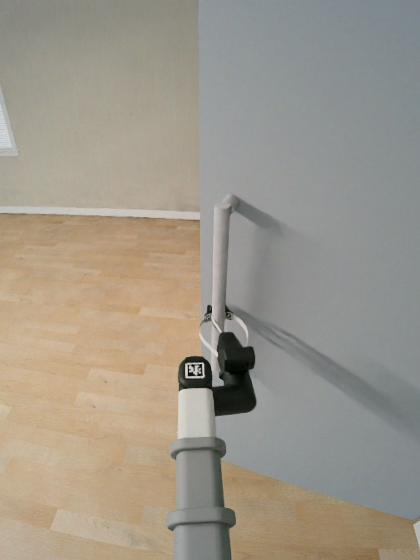

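>>> move --blocking false --r2 '{"base":{"translate_m":0.12,"strafe_m":-0.1},"pace":"slow","contact_limits":{"translate_m":0.7}}'

>>> wait --seconds 3 --cameras '["r2_head_camera"]'

Scene clock: 947.03 s.
move: r2 moving
r1: as last shown
r1.base_tilt: forward=-1.6 right=+1.3
r1.lidar_m: 2.42 2.51 2.03 1.42 0.52 0.36 0.34 0.35 0.54 1.52 0.73 0.65
r1.motor_effort: lift_m=+23(24) arm_m=-5(5) wheel_0=-1(1) wheel_1=+1(1) wheel_2=+0(1)
r1.servo_current: wrist_yaw_rad=59(72) wrist_pitch_rad=33(46) wrist_roll_rad=52(65) gripper_m=39(46)
r1.wrist_depth_mm: 1229 1255 1229 1229 1281 1255 1229 / 1229 1205 1229 1229 1255 1255 - / 1229 1205 1255 1255 1229 1255 - / 1255 1255 1281 1255 1255 1281 - / 1205 1229 1255 1042 1042 1281 - / 1229 1255 192 1042 191 459 - / 1255 1255 1255 151 1255 - 314
r2.base_odometry: x=-2.043 y=-0.717 heading=-3.055
r2.turned_by_wheels: +0.003
r2.turned_by_imu: +0.004
r2.base_tilt: forward=-0.6 right=+0.0
r2.lidar_m: 0.66 3.73 4.96 3.40 1.73 1.38 1.37 1.08 0.85 0.84 0.73 0.68
r2.base_status: translate_m moving; strafe_m moving
r2.joint_positions: lift_m=+0.850 arm_m=+0.248 wrist_yaw_rad=+0.020 wrist_pitch_rad=+0.001 wrist_roll_rad=+0.000 gripper_m=-0.035
r2.joint_status: not commanded
r2.measured_speeds: translate_m=+0.041 strafe_m=-0.033 rotate_rad=+0.003 lift_m=+0.000 arm_m=+0.000 wrist_yaw_rad=+0.007 wrist_pitch_rad=+0.000 wrist_roll_rad=+0.000
r2.motor_effort: lift_m=+19(19) arm_m=-7(8) wheel_0=+21(27) wheel_1=+1(6) wheel_2=+12(15)
r2.servo_current: wrist_yaw_rad=104(117) wrist_pitch_rad=39(46) wrist_roll_rad=39(59) gripper_m=124(124)
r2.contact_limits: arm_m 1; translate_m 0.7
r2.hand_pose: x=+0.7092 y=-0.0816 z=+1.0279 quat_wxyz=(+1.000, +0.000, +0.000, +0.010) (m; r2's base frame)
r2.wrist_depth_mm: - - - 224 211 187 174 / - - - 227 211 189 175 / - - - 228 214 191 176 / - - - 175 216 193 - / - - - 174 216 191 177 / - - 179 173 206 194 178 / - - - - 214 188 179
pictures: none

Scene clock: 949.30 s.
earlier move: r2 done
r1.base_odometry: x=+0.688 y=+1.157 heading=-2.733
r1.turned_by_wheels: +0.000
r1.turned_by_imu: +0.000
r1.base_tilt: forward=-1.6 right=+1.3
r1.lidar_m: 2.40 2.53 2.03 1.40 0.49 0.37 0.34 0.36 0.52 1.50 0.72 0.64
r1.base_status: not commanded
r1.joint_positions: lift_m=+1.150 arm_m=+0.000 wrist_yaw_rad=+0.001 wrist_pitch_rad=+1.572 wrist_roll_rad=+1.119 gripper_m=+0.070
r1.joint_status: not commanded
r1.measured_speeds: all 0
r1.motor_effort: lift_m=+24(24) arm_m=-4(5) wheel_0=-1(1) wheel_1=+1(1) wheel_2=+0(1)
r1.servo_current: wrist_yaw_rad=39(72) wrist_pitch_rad=39(52) wrist_roll_rad=65(65) gripper_m=46(52)
r1.hand_pose: x=+0.1708 y=-0.0874 z=+1.0394 quat_wxyz=(+0.599, +0.375, +0.600, -0.375) (m; r1's base frame)
r1.wrist_depth_mm: 1229 1255 1255 1229 1255 1255 1255 / 1229 1255 1255 1255 1281 1281 - / 1229 1229 1255 1255 1255 1229 - / 1229 1255 1255 1255 1255 1255 - / 1229 1281 1255 1042 1025 1255 - / 1229 1255 192 1060 191 459 - / 1255 1229 1229 151 1255 - 314
r2.base_odometry: x=-2.160 y=-0.635 heading=-3.055
r2.turned_by_wheels: +0.000
r2.turned_by_imu: +0.046
r2.base_tilt: forward=-0.6 right=+0.1
r2.lidar_m: 0.64 3.66 5.04 3.36 1.86 1.53 1.52 0.95 0.78 0.80 0.65 0.63
r2.base_status: done
r2.joint_positions: lift_m=+0.850 arm_m=+0.248 wrist_yaw_rad=+0.022 wrist_pitch_rad=+0.001 wrist_roll_rad=+0.000 gripper_m=-0.035
r2.joint_status: not commanded
r2.measured_speeds: all 0
r2.on_its_own: wrist_yaw_rad is at rest, and its servo_current (124 mA) is outside its rest range (0 to 104 mA)
r2.motor_effort: lift_m=+19(20) arm_m=-9(9) wheel_0=+16(29) wheel_1=-2(6) wheel_2=+19(19)
r2.servo_current: wrist_yaw_rad=124(143) wrist_pitch_rad=39(46) wrist_roll_rad=46(59) gripper_m=111(124)
r2.contact_limits: arm_m 1; translate_m 0.7
r2.hand_pose: x=+0.7095 y=-0.0810 z=+1.0279 quat_wxyz=(+1.000, +0.000, +0.000, +0.011) (m; r2's base frame)
r2.wrist_depth_mm: - - - 163 208 175 - / - - - 163 208 177 - / - - - 170 214 182 160 / - - - 169 216 176 160 / - - - 166 212 177 - / - - 183 166 199 180 165 / - - - - 209 177 -
wait: 2.27 of 3 s (r2 has come to rest)
pictures: r2_head_camera
Images, in order (width x height): r2_head_camera 420x560.

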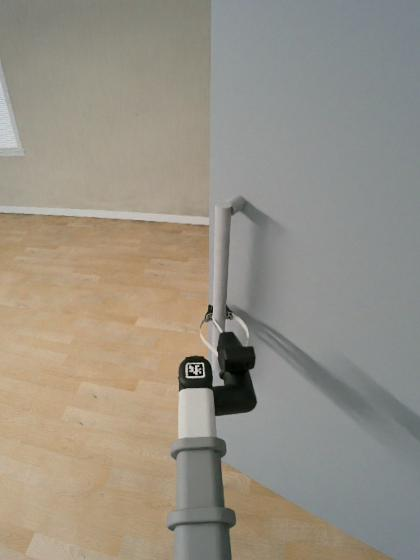

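>>> move --blocking false --r2 '{"base":{"rotate_rad":-0.15},"pace":"slow","contact_limits":{"rotate_rad":0.7}}'

>>> wait --seconds 2

>>> move --blocking false --r2 '{"base":{"translate_m":0.13,"strafe_m":-0.05},"pace":"slow","contact_limits":{"translate_m":0.7}}'

>>> wait --seconds 3 --cameras '["r2_head_camera"]'

Scene clock: 955.30 s.
move: r2 moving
r1: as last shown
r1.base_tilt: forward=-1.6 right=+1.2
r1.lidar_m: 2.45 2.53 2.06 1.37 0.51 0.36 0.32 0.36 0.53 1.48 0.69 0.62
r1.motor_effort: lift_m=+24(24) arm_m=-4(5) wheel_0=-1(1) wheel_1=+1(1) wheel_2=+0(0)
r1.servo_current: wrist_yaw_rad=52(65) wrist_pitch_rad=46(46) wrist_roll_rad=46(65) gripper_m=46(52)
r1.wrist_depth_mm: 1229 1229 1255 1229 1255 1255 1229 / 1229 1255 1229 1255 1255 1281 - / 1255 1229 1255 1255 1255 1255 - / 1229 1255 1255 1281 1255 1255 - / 1229 1229 1255 1042 1025 1255 - / 1229 1229 192 1025 191 459 - / 1255 1255 1255 152 1255 - 314
r2.base_odometry: x=-2.161 y=-0.636 heading=+3.117
r2.turned_by_wheels: -0.111
r2.turned_by_imu: -0.026
r2.base_tilt: forward=-0.6 right=+0.0
r2.lidar_m: 0.65 3.57 5.03 3.62 1.90 1.56 1.54 0.99 0.81 0.79 0.64 0.60
r2.base_status: rotate_rad moving
r2.joint_positions: lift_m=+0.850 arm_m=+0.248 wrist_yaw_rad=+0.024 wrist_pitch_rad=+0.001 wrist_roll_rad=+0.000 gripper_m=-0.035
r2.joint_status: not commanded
r2.measured_speeds: translate_m=-0.002 strafe_m=+0.002 rotate_rad=-0.292 lift_m=+0.000 arm_m=+0.000 wrist_yaw_rad=+0.000 wrist_pitch_rad=+0.000 wrist_roll_rad=+0.000
r2.motor_effort: lift_m=+19(19) arm_m=-8(9) wheel_0=+24(29) wheel_1=+9(14) wheel_2=+23(26)
r2.servo_current: wrist_yaw_rad=150(150) wrist_pitch_rad=39(46) wrist_roll_rad=46(52) gripper_m=117(117)
r2.contact_limits: arm_m 1; rotate_rad 0.7
r2.hand_pose: x=+0.7096 y=-0.0804 z=+1.0279 quat_wxyz=(+1.000, +0.000, +0.000, +0.012) (m; r2's base frame)
r2.wrist_depth_mm: - - - 171 206 174 - / - - - 163 208 176 - / - - - 170 214 178 - / - - - 170 215 178 160 / - - - 170 211 175 - / - - 182 166 198 180 165 / - - - - 208 176 -
pictures: none

Scene clock: 956.13 s.
earlier move: r2 done
r1.base_odometry: x=+0.688 y=+1.157 heading=-2.733
r1.turned_by_wheels: +0.000
r1.turned_by_imu: +0.000
r1.base_tilt: forward=-1.6 right=+1.2
r1.lidar_m: 2.43 2.52 2.05 1.42 0.52 0.35 0.31 0.36 0.53 1.51 0.72 0.65
r1.base_status: not commanded
r1.joint_positions: lift_m=+1.150 arm_m=+0.000 wrist_yaw_rad=+0.001 wrist_pitch_rad=+1.572 wrist_roll_rad=+1.119 gripper_m=+0.070
r1.joint_status: not commanded
r1.measured_speeds: all 0
r1.motor_effort: lift_m=+23(24) arm_m=-4(5) wheel_0=-1(1) wheel_1=+1(1) wheel_2=+0(0)
r1.servo_current: wrist_yaw_rad=46(72) wrist_pitch_rad=46(46) wrist_roll_rad=59(65) gripper_m=33(52)
r1.hand_pose: x=+0.1708 y=-0.0874 z=+1.0394 quat_wxyz=(+0.599, +0.375, +0.600, -0.375) (m; r1's base frame)
r1.wrist_depth_mm: 1255 1255 1229 1281 1229 1281 1255 / 1255 1255 1229 1205 1255 1229 - / 1255 1255 1229 1281 1281 1255 - / 1255 1205 1229 1255 1255 1281 - / 1255 1229 1281 1042 1042 1255 - / 1229 1281 192 1042 191 459 - / 1255 1255 1255 151 1255 - 312
r2.base_odometry: x=-2.161 y=-0.636 heading=+3.081
r2.turned_by_wheels: -0.036
r2.turned_by_imu: -0.004
r2.base_tilt: forward=-0.6 right=+0.1
r2.lidar_m: 0.63 3.55 5.03 3.69 1.93 1.57 1.56 0.99 0.81 0.79 0.65 0.61
r2.base_status: done
r2.joint_positions: lift_m=+0.850 arm_m=+0.248 wrist_yaw_rad=+0.024 wrist_pitch_rad=+0.001 wrist_roll_rad=+0.000 gripper_m=-0.035
r2.joint_status: not commanded
r2.measured_speeds: all 0
r2.on_its_own: wrist_yaw_rad is at rest, and its servo_current (156 mA) is outside its rest range (0 to 104 mA)
r2.motor_effort: lift_m=+19(19) arm_m=-8(9) wheel_0=+9(29) wheel_1=+2(14) wheel_2=+22(34)
r2.servo_current: wrist_yaw_rad=156(163) wrist_pitch_rad=39(46) wrist_roll_rad=46(65) gripper_m=111(117)
r2.contact_limits: arm_m 1; rotate_rad 0.7
r2.hand_pose: x=+0.7096 y=-0.0804 z=+1.0279 quat_wxyz=(+1.000, +0.000, +0.000, +0.012) (m; r2's base frame)
r2.wrist_depth_mm: - - - 167 208 175 - / - - - 167 209 178 - / - - - 167 216 182 160 / - - - 167 213 176 160 / - - - 167 213 177 - / - - 184 166 199 181 166 / - - - - 211 174 -
wait: 0.83 of 2 s (r2 has come to rest)
pictures: none

Scene clock: 956.63 s.
move: r2 moving
r1: as last shown
r1.base_tilt: forward=-1.6 right=+1.3
r1.lidar_m: 2.43 2.53 2.04 1.39 0.49 0.35 0.33 0.37 0.49 1.50 0.72 0.64
r1.motor_effort: lift_m=+23(24) arm_m=-4(5) wheel_0=+0(1) wheel_1=+1(1) wheel_2=+0(0)
r1.servo_current: wrist_yaw_rad=72(72) wrist_pitch_rad=46(46) wrist_roll_rad=46(59) gripper_m=39(46)
r1.wrist_depth_mm: 1229 1229 1281 1229 1255 1281 1255 / 1229 1255 1229 1229 1281 1308 - / 1229 1255 1255 1255 1255 1255 - / 1229 1255 1255 1281 1255 1255 - / 1255 1255 1229 1025 1060 1308 - / 1281 1255 191 1042 191 462 - / 1229 1255 1281 151 1255 - 314
r2.base_odometry: x=-2.173 y=-0.630 heading=+3.082
r2.turned_by_wheels: +0.002
r2.turned_by_imu: +0.002
r2.base_tilt: forward=-0.6 right=+0.0
r2.lidar_m: 0.64 3.51 5.03 3.66 1.95 1.59 1.58 0.99 0.80 0.80 0.63 0.61
r2.base_status: translate_m moving; strafe_m moving
r2.joint_positions: lift_m=+0.850 arm_m=+0.248 wrist_yaw_rad=+0.024 wrist_pitch_rad=+0.001 wrist_roll_rad=+0.000 gripper_m=-0.035
r2.joint_status: not commanded
r2.measured_speeds: translate_m=+0.049 strafe_m=-0.019 rotate_rad=-0.003 lift_m=+0.000 arm_m=+0.000 wrist_yaw_rad=+0.000 wrist_pitch_rad=+0.000 wrist_roll_rad=+0.000
r2.motor_effort: lift_m=+19(19) arm_m=-8(8) wheel_0=+14(19) wheel_1=+6(6) wheel_2=+7(20)
r2.servo_current: wrist_yaw_rad=143(156) wrist_pitch_rad=39(46) wrist_roll_rad=46(59) gripper_m=111(117)
r2.contact_limits: arm_m 1; translate_m 0.7
r2.hand_pose: x=+0.7096 y=-0.0804 z=+1.0279 quat_wxyz=(+1.000, +0.000, +0.000, +0.012) (m; r2's base frame)
r2.wrist_depth_mm: - - - 166 208 175 - / - - - 166 209 177 - / - - - 167 216 181 160 / - - - 166 213 176 160 / - - - 167 214 177 - / - - 184 167 181 181 165 / - - - - 211 170 -
pictures: none

Scene clock: 958.73 s.
earlier move: r2 done
r1.base_odometry: x=+0.688 y=+1.157 heading=-2.733
r1.turned_by_wheels: +0.000
r1.turned_by_imu: +0.000
r1.base_tilt: forward=-1.6 right=+1.2
r1.lidar_m: 2.42 2.53 2.04 1.39 0.51 0.36 0.33 0.36 0.53 1.48 0.72 0.64
r1.base_status: not commanded
r1.joint_positions: lift_m=+1.150 arm_m=+0.000 wrist_yaw_rad=+0.001 wrist_pitch_rad=+1.572 wrist_roll_rad=+1.119 gripper_m=+0.070
r1.joint_status: not commanded
r1.measured_speeds: all 0
r1.motor_effort: lift_m=+24(24) arm_m=-4(5) wheel_0=+0(1) wheel_1=+1(1) wheel_2=+0(1)
r1.servo_current: wrist_yaw_rad=20(72) wrist_pitch_rad=39(52) wrist_roll_rad=59(72) gripper_m=39(46)
r1.hand_pose: x=+0.1708 y=-0.0874 z=+1.0394 quat_wxyz=(+0.599, +0.375, +0.600, -0.375) (m; r1's base frame)
r1.wrist_depth_mm: 1229 1255 1255 1229 1255 1229 1255 / 1229 1229 1255 1255 1255 1255 - / 1255 1229 1205 1255 1281 1229 - / 1229 1255 1255 1255 1281 1229 - / 1205 1255 1255 1025 1078 1255 - / 1255 1229 192 1042 191 462 - / 1255 1255 1255 151 1255 - 314
r2.base_odometry: x=-2.287 y=-0.578 heading=+3.079
r2.turned_by_wheels: -0.003
r2.turned_by_imu: -0.003
r2.base_tilt: forward=-0.7 right=+0.1
r2.lidar_m: 0.66 3.42 5.07 4.02 2.10 1.70 1.70 0.97 0.79 0.68 0.58 0.58
r2.base_status: done
r2.joint_positions: lift_m=+0.850 arm_m=+0.248 wrist_yaw_rad=-0.005 wrist_pitch_rad=+0.001 wrist_roll_rad=+0.000 gripper_m=-0.035
r2.joint_status: not commanded
r2.measured_speeds: all 0
r2.motor_effort: lift_m=+19(19) arm_m=-8(8) wheel_0=-8(19) wheel_1=+0(6) wheel_2=-8(20)
r2.servo_current: wrist_yaw_rad=46(163) wrist_pitch_rad=39(46) wrist_roll_rad=52(65) gripper_m=117(124)
r2.contact_limits: arm_m 1; translate_m 0.7
r2.hand_pose: x=+0.7071 y=-0.0888 z=+1.0279 quat_wxyz=(+1.000, +0.000, +0.000, -0.002) (m; r2's base frame)
r2.wrist_depth_mm: - - - 166 216 179 - / - - - 162 218 182 - / - - - 163 220 187 162 / - - - 164 216 183 163 / - - - 166 223 184 167 / - - - 165 179 181 164 / - - - - 219 173 -
wait: 2.10 of 3 s (r2 has come to rest)
pictures: r2_head_camera
Images, in order (width x height): r2_head_camera 420x560.

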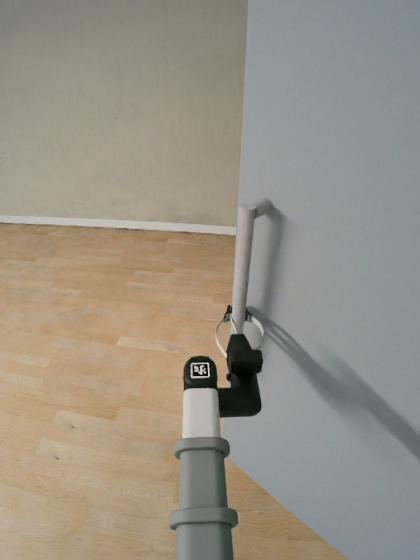

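>>> move --blocking false --r2 '{"base":{"translate_m":0.12,"strafe_m":-0.13},"pace":"slow","contact_limits":{"translate_m":0.7}}'

>>> wait --seconds 3 --cameras '["r2_head_camera"]'

Scene clock: 962.50 s.
move: r2 moving
r1: as last shown
r1.base_tilt: forward=-1.6 right=+1.3
r1.lidar_m: 2.43 2.53 2.04 1.39 0.52 0.35 0.34 0.38 0.54 1.49 0.71 0.64
r1.motor_effort: lift_m=+24(24) arm_m=-4(5) wheel_0=-1(1) wheel_1=+1(1) wheel_2=+0(0)
r1.servo_current: wrist_yaw_rad=46(59) wrist_pitch_rad=39(46) wrist_roll_rad=65(65) gripper_m=52(52)
r1.wrist_depth_mm: 1255 1255 1255 1255 1229 1255 1281 / 1255 1255 1255 1281 1281 1281 - / 1255 1255 1255 1255 1255 1255 - / 1255 1229 1255 1255 1255 1255 - / 1255 1229 1229 1060 1042 1255 - / 1205 1255 191 1042 191 459 - / 1229 1229 1255 152 1255 - 314
r2.base_odometry: x=-2.296 y=-0.568 heading=+3.077
r2.turned_by_wheels: -0.002
r2.turned_by_imu: -0.001
r2.base_tilt: forward=-0.7 right=+0.1
r2.lidar_m: 0.66 3.37 5.07 4.03 2.08 1.71 1.69 0.94 0.76 0.68 0.56 0.57
r2.base_status: translate_m moving; strafe_m moving
r2.joint_positions: lift_m=+0.850 arm_m=+0.248 wrist_yaw_rad=-0.005 wrist_pitch_rad=+0.001 wrist_roll_rad=+0.000 gripper_m=-0.035
r2.joint_status: not commanded
r2.measured_speeds: translate_m=+0.034 strafe_m=-0.036 rotate_rad=+0.002 lift_m=+0.000 arm_m=+0.000 wrist_yaw_rad=+0.000 wrist_pitch_rad=+0.000 wrist_roll_rad=+0.000
r2.motor_effort: lift_m=+19(19) arm_m=-8(8) wheel_0=-6(10) wheel_1=-9(11) wheel_2=-11(13)
r2.servo_current: wrist_yaw_rad=52(59) wrist_pitch_rad=39(46) wrist_roll_rad=59(59) gripper_m=117(117)
r2.contact_limits: arm_m 1; translate_m 0.7
r2.hand_pose: x=+0.7071 y=-0.0888 z=+1.0279 quat_wxyz=(+1.000, +0.000, +0.000, -0.002) (m; r2's base frame)
r2.wrist_depth_mm: - - - 162 216 179 - / - - - 163 217 180 - / - - - 163 220 186 160 / - - - 164 220 179 162 / - - - 165 222 183 - / - - 184 166 179 180 166 / - - - - 217 171 -
pictures: none

Scene clock: 965.03 s.
earlier move: r2 done
r1.base_odometry: x=+0.688 y=+1.157 heading=-2.733
r1.turned_by_wheels: +0.000
r1.turned_by_imu: +0.000
r1.base_tilt: forward=-1.6 right=+1.3
r1.lidar_m: 2.38 2.54 2.03 1.41 0.51 0.35 0.32 0.36 0.52 1.46 0.72 0.61
r1.base_status: not commanded
r1.joint_positions: lift_m=+1.150 arm_m=+0.000 wrist_yaw_rad=+0.001 wrist_pitch_rad=+1.572 wrist_roll_rad=+1.119 gripper_m=+0.070
r1.joint_status: not commanded
r1.measured_speeds: all 0
r1.motor_effort: lift_m=+23(24) arm_m=-4(5) wheel_0=+0(1) wheel_1=+1(1) wheel_2=+0(0)
r1.servo_current: wrist_yaw_rad=33(72) wrist_pitch_rad=46(46) wrist_roll_rad=46(72) gripper_m=46(52)
r1.hand_pose: x=+0.1708 y=-0.0874 z=+1.0394 quat_wxyz=(+0.599, +0.375, +0.600, -0.375) (m; r1's base frame)
r1.wrist_depth_mm: 1229 1255 1255 1255 1255 1255 1281 / 1281 1229 1229 1205 1255 1255 - / 1229 1255 1255 1229 1281 1229 - / 1255 1229 1229 1255 1281 1255 - / 1229 1255 1229 1042 1042 1255 - / 1255 1255 192 1042 191 459 - / 1229 1255 1255 152 1255 - 314
r2.base_odometry: x=-2.399 y=-0.440 heading=+3.077
r2.turned_by_wheels: +0.000
r2.turned_by_imu: -0.002
r2.base_tilt: forward=-0.6 right=+0.1
r2.lidar_m: 0.66 3.26 5.11 4.37 2.27 1.87 1.64 0.80 0.67 0.53 0.49 0.51
r2.base_status: done
r2.joint_positions: lift_m=+0.850 arm_m=+0.248 wrist_yaw_rad=-0.005 wrist_pitch_rad=+0.001 wrist_roll_rad=+0.000 gripper_m=-0.035
r2.joint_status: not commanded
r2.measured_speeds: all 0
r2.motor_effort: lift_m=+19(19) arm_m=-8(8) wheel_0=-11(16) wheel_1=-10(12) wheel_2=-9(13)
r2.servo_current: wrist_yaw_rad=59(65) wrist_pitch_rad=39(52) wrist_roll_rad=39(59) gripper_m=111(117)
r2.contact_limits: arm_m 1; translate_m 0.7
r2.hand_pose: x=+0.7071 y=-0.0888 z=+1.0279 quat_wxyz=(+1.000, +0.000, +0.000, -0.002) (m; r2's base frame)
r2.wrist_depth_mm: - - - 166 216 176 - / - - - 163 219 172 - / - - - 164 221 179 - / - - - 164 221 175 - / - - - 166 225 175 155 / - - - 166 179 170 156 / - - - - 218 160 -
wait: 2.53 of 3 s (r2 has come to rest)
pictures: r2_head_camera
Images, in order (width x height): r2_head_camera 420x560.

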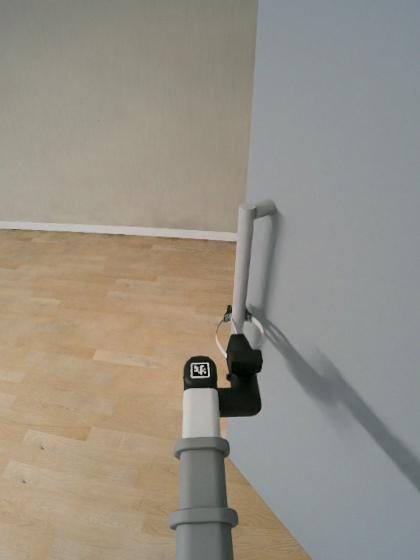

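>>> move --blocking false --r2 '{"base":{"rotate_rad":-0.3},"speeds":{},"pace":"slow","contact_limits":{"rotate_rad":0.8}}'

>>> wait --seconds 2 --cameras '["r2_head_camera"]'

r2: "speeds" must be an object that gives a speed for at least one key that is commanded beside it, as in {"wrist_pitch_rad": 1.82}; or leave "speeds" out
Scene clock: 971.53 s.
r1.base_odometry: x=+0.688 y=+1.157 heading=-2.733
r1.turned_by_wheels: +0.000
r1.turned_by_imu: +0.000
r1.base_tilt: forward=-1.6 right=+1.3
r1.lidar_m: 2.41 2.53 2.04 1.42 0.48 0.33 0.32 0.36 0.54 1.51 0.71 0.63
r1.base_status: not commanded
r1.joint_positions: lift_m=+1.150 arm_m=+0.000 wrist_yaw_rad=+0.001 wrist_pitch_rad=+1.572 wrist_roll_rad=+1.119 gripper_m=+0.070
r1.joint_status: not commanded
r1.measured_speeds: all 0
r1.motor_effort: lift_m=+23(24) arm_m=-4(5) wheel_0=-1(1) wheel_1=+1(1) wheel_2=+0(0)
r1.servo_current: wrist_yaw_rad=59(72) wrist_pitch_rad=46(46) wrist_roll_rad=52(72) gripper_m=39(52)
r1.hand_pose: x=+0.1708 y=-0.0874 z=+1.0394 quat_wxyz=(+0.599, +0.375, +0.600, -0.375) (m; r1's base frame)
r1.wrist_depth_mm: 1229 1229 1255 1255 1255 1281 1255 / 1255 1255 1229 1281 1205 1281 - / 1205 1255 1281 1281 1255 1281 - / 1229 1229 1229 1281 1255 1255 - / 1255 1229 1255 1060 1042 1281 - / 1229 1281 192 1042 191 462 - / 1255 1255 1281 152 1229 - 314
r2.base_odometry: x=-2.399 y=-0.440 heading=+3.077
r2.turned_by_wheels: +0.000
r2.turned_by_imu: +0.000
r2.base_tilt: forward=-0.7 right=+0.1
r2.lidar_m: 0.64 3.25 5.09 4.36 2.28 1.86 1.63 0.84 0.65 0.54 0.48 0.52
r2.base_status: done
r2.joint_positions: lift_m=+0.850 arm_m=+0.248 wrist_yaw_rad=-0.005 wrist_pitch_rad=+0.001 wrist_roll_rad=+0.000 gripper_m=-0.035
r2.joint_status: not commanded
r2.measured_speeds: all 0
r2.motor_effort: lift_m=+19(19) arm_m=-8(8) wheel_0=-11(16) wheel_1=-10(12) wheel_2=-9(13)
r2.servo_current: wrist_yaw_rad=52(65) wrist_pitch_rad=39(52) wrist_roll_rad=39(59) gripper_m=111(117)
r2.contact_limits: arm_m 1; translate_m 0.7
r2.hand_pose: x=+0.7071 y=-0.0888 z=+1.0279 quat_wxyz=(+1.000, +0.000, +0.000, -0.002) (m; r2's base frame)
r2.wrist_depth_mm: - - - 167 216 176 - / - - - 163 218 171 - / - - - 163 222 178 - / - - - 164 222 174 - / - - - 166 224 175 155 / - - - 165 179 171 156 / - - - - 217 160 -
pictures: none

not run: a call was refused earlier in this reply.

>>> move --blocking false --r2 '{"base":{"rotate_rad":-0.3},"pace":"slow","contact_limits":{"rotate_rad":0.8}}'

>>> wait --seconds 2 --cameras '["r2_head_camera"]'

Scene clock: 975.33 s.
move: r2 moving
r1.base_odometry: x=+0.688 y=+1.157 heading=-2.733
r1.turned_by_wheels: +0.000
r1.turned_by_imu: +0.000
r1.base_tilt: forward=-1.6 right=+1.3
r1.lidar_m: 2.42 2.52 2.05 1.39 0.52 0.36 0.33 0.37 0.56 1.47 0.71 0.64
r1.base_status: not commanded
r1.joint_positions: lift_m=+1.150 arm_m=+0.000 wrist_yaw_rad=+0.001 wrist_pitch_rad=+1.572 wrist_roll_rad=+1.119 gripper_m=+0.070
r1.joint_status: not commanded
r1.measured_speeds: all 0
r1.motor_effort: lift_m=+23(24) arm_m=-4(5) wheel_0=-1(1) wheel_1=+1(1) wheel_2=+0(1)
r1.servo_current: wrist_yaw_rad=59(78) wrist_pitch_rad=39(46) wrist_roll_rad=39(59) gripper_m=46(46)
r1.hand_pose: x=+0.1708 y=-0.0874 z=+1.0394 quat_wxyz=(+0.599, +0.375, +0.600, -0.375) (m; r1's base frame)
r1.wrist_depth_mm: 1255 1229 1229 1255 1255 1255 1281 / 1229 1255 1255 1255 1229 1229 - / 1229 1255 1229 1281 1255 1255 - / 1205 1255 1229 1281 1255 1229 - / 1205 1229 1229 1042 1042 1255 - / 1255 1229 192 1042 190 459 - / 1229 1255 1281 151 1229 - 315
r2.base_odometry: x=-2.399 y=-0.441 heading=+2.958
r2.turned_by_wheels: -0.119
r2.turned_by_imu: -0.100
r2.base_tilt: forward=-0.7 right=+0.0
r2.lidar_m: 0.63 3.10 4.46 5.14 2.47 1.90 1.84 0.89 0.68 0.54 0.50 0.52
r2.base_status: rotate_rad moving
r2.joint_positions: lift_m=+0.850 arm_m=+0.248 wrist_yaw_rad=+0.029 wrist_pitch_rad=+0.001 wrist_roll_rad=+0.000 gripper_m=-0.035
r2.joint_status: not commanded
r2.measured_speeds: translate_m=-0.006 strafe_m=+0.002 rotate_rad=-0.479 lift_m=+0.000 arm_m=-0.001 wrist_yaw_rad=+0.084 wrist_pitch_rad=+0.000 wrist_roll_rad=+0.000
r2.motor_effort: lift_m=+19(19) arm_m=-7(9) wheel_0=+23(23) wheel_1=+13(13) wheel_2=+24(27)
r2.servo_current: wrist_yaw_rad=189(189) wrist_pitch_rad=46(46) wrist_roll_rad=52(59) gripper_m=111(117)
r2.contact_limits: arm_m 1; rotate_rad 0.8
r2.hand_pose: x=+0.7099 y=-0.0791 z=+1.0279 quat_wxyz=(+1.000, +0.000, +0.000, +0.014) (m; r2's base frame)
r2.wrist_depth_mm: - - - 165 199 155 - / - - - 165 200 156 - / - - - 172 203 162 139 / - - - 171 203 158 140 / - - - 172 206 159 - / - - 182 172 191 160 - / - - - - 192 151 -
pictures: none

Scene clock: 976.60 s.
earlier move: r2 done
r1.base_odometry: x=+0.688 y=+1.157 heading=-2.733
r1.turned_by_wheels: +0.000
r1.turned_by_imu: +0.000
r1.base_tilt: forward=-1.6 right=+1.3
r1.lidar_m: 2.43 2.52 2.04 1.38 0.50 0.36 0.33 0.37 0.52 1.50 0.71 0.65
r1.base_status: not commanded
r1.joint_positions: lift_m=+1.150 arm_m=+0.000 wrist_yaw_rad=+0.001 wrist_pitch_rad=+1.572 wrist_roll_rad=+1.119 gripper_m=+0.070
r1.joint_status: not commanded
r1.measured_speeds: all 0
r1.motor_effort: lift_m=+23(24) arm_m=-4(5) wheel_0=-1(1) wheel_1=+1(1) wheel_2=+0(1)
r1.servo_current: wrist_yaw_rad=52(78) wrist_pitch_rad=33(52) wrist_roll_rad=59(59) gripper_m=39(46)
r1.hand_pose: x=+0.1708 y=-0.0874 z=+1.0394 quat_wxyz=(+0.599, +0.375, +0.600, -0.375) (m; r1's base frame)
r1.wrist_depth_mm: 1229 1229 1281 1205 1255 1255 1255 / 1229 1229 1255 1281 1255 1255 - / 1229 1229 1255 1255 1255 1255 - / 1255 1229 1229 1255 1281 1255 - / 1229 1255 1281 1025 1060 1205 - / 1229 1281 193 1060 191 455 - / 1255 1281 1281 151 1281 - 312
r2.base_odometry: x=-2.399 y=-0.440 heading=+2.779
r2.turned_by_wheels: -0.178
r2.turned_by_imu: -0.074
r2.base_tilt: forward=-0.5 right=+0.0
r2.lidar_m: 0.65 2.96 4.05 5.13 2.74 2.00 1.88 0.99 0.72 0.57 0.49 0.53
r2.base_status: done
r2.joint_positions: lift_m=+0.850 arm_m=+0.248 wrist_yaw_rad=+0.029 wrist_pitch_rad=+0.001 wrist_roll_rad=+0.000 gripper_m=-0.035
r2.joint_status: not commanded
r2.measured_speeds: all 0
r2.on_its_own: wrist_yaw_rad is at rest, and its servo_current (189 mA) is outside its rest range (0 to 104 mA)
r2.motor_effort: lift_m=+19(19) arm_m=-8(9) wheel_0=+8(29) wheel_1=+2(14) wheel_2=+22(35)
r2.servo_current: wrist_yaw_rad=189(208) wrist_pitch_rad=39(46) wrist_roll_rad=59(59) gripper_m=117(117)
r2.contact_limits: arm_m 1; rotate_rad 0.8
r2.hand_pose: x=+0.7100 y=-0.0789 z=+1.0279 quat_wxyz=(+1.000, +0.000, +0.000, +0.015) (m; r2's base frame)
r2.wrist_depth_mm: - - - 164 205 165 - / - - - 165 207 162 - / - - - 165 210 163 145 / - - - 166 211 170 - / - - - 166 213 165 - / - - 184 167 180 167 - / - - - - 206 156 -
wait: 1.27 of 2 s (r2 has come to rest)
pictures: r2_head_camera
Images, in order (width x height): r2_head_camera 420x560.

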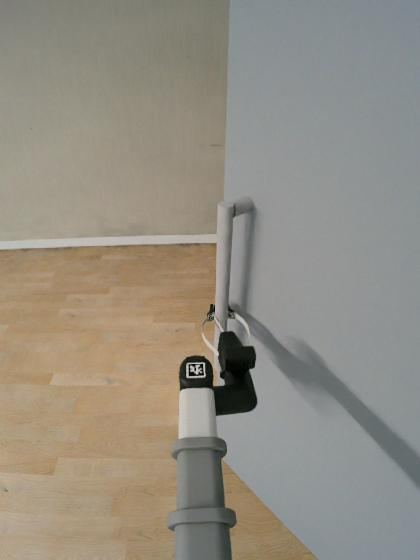

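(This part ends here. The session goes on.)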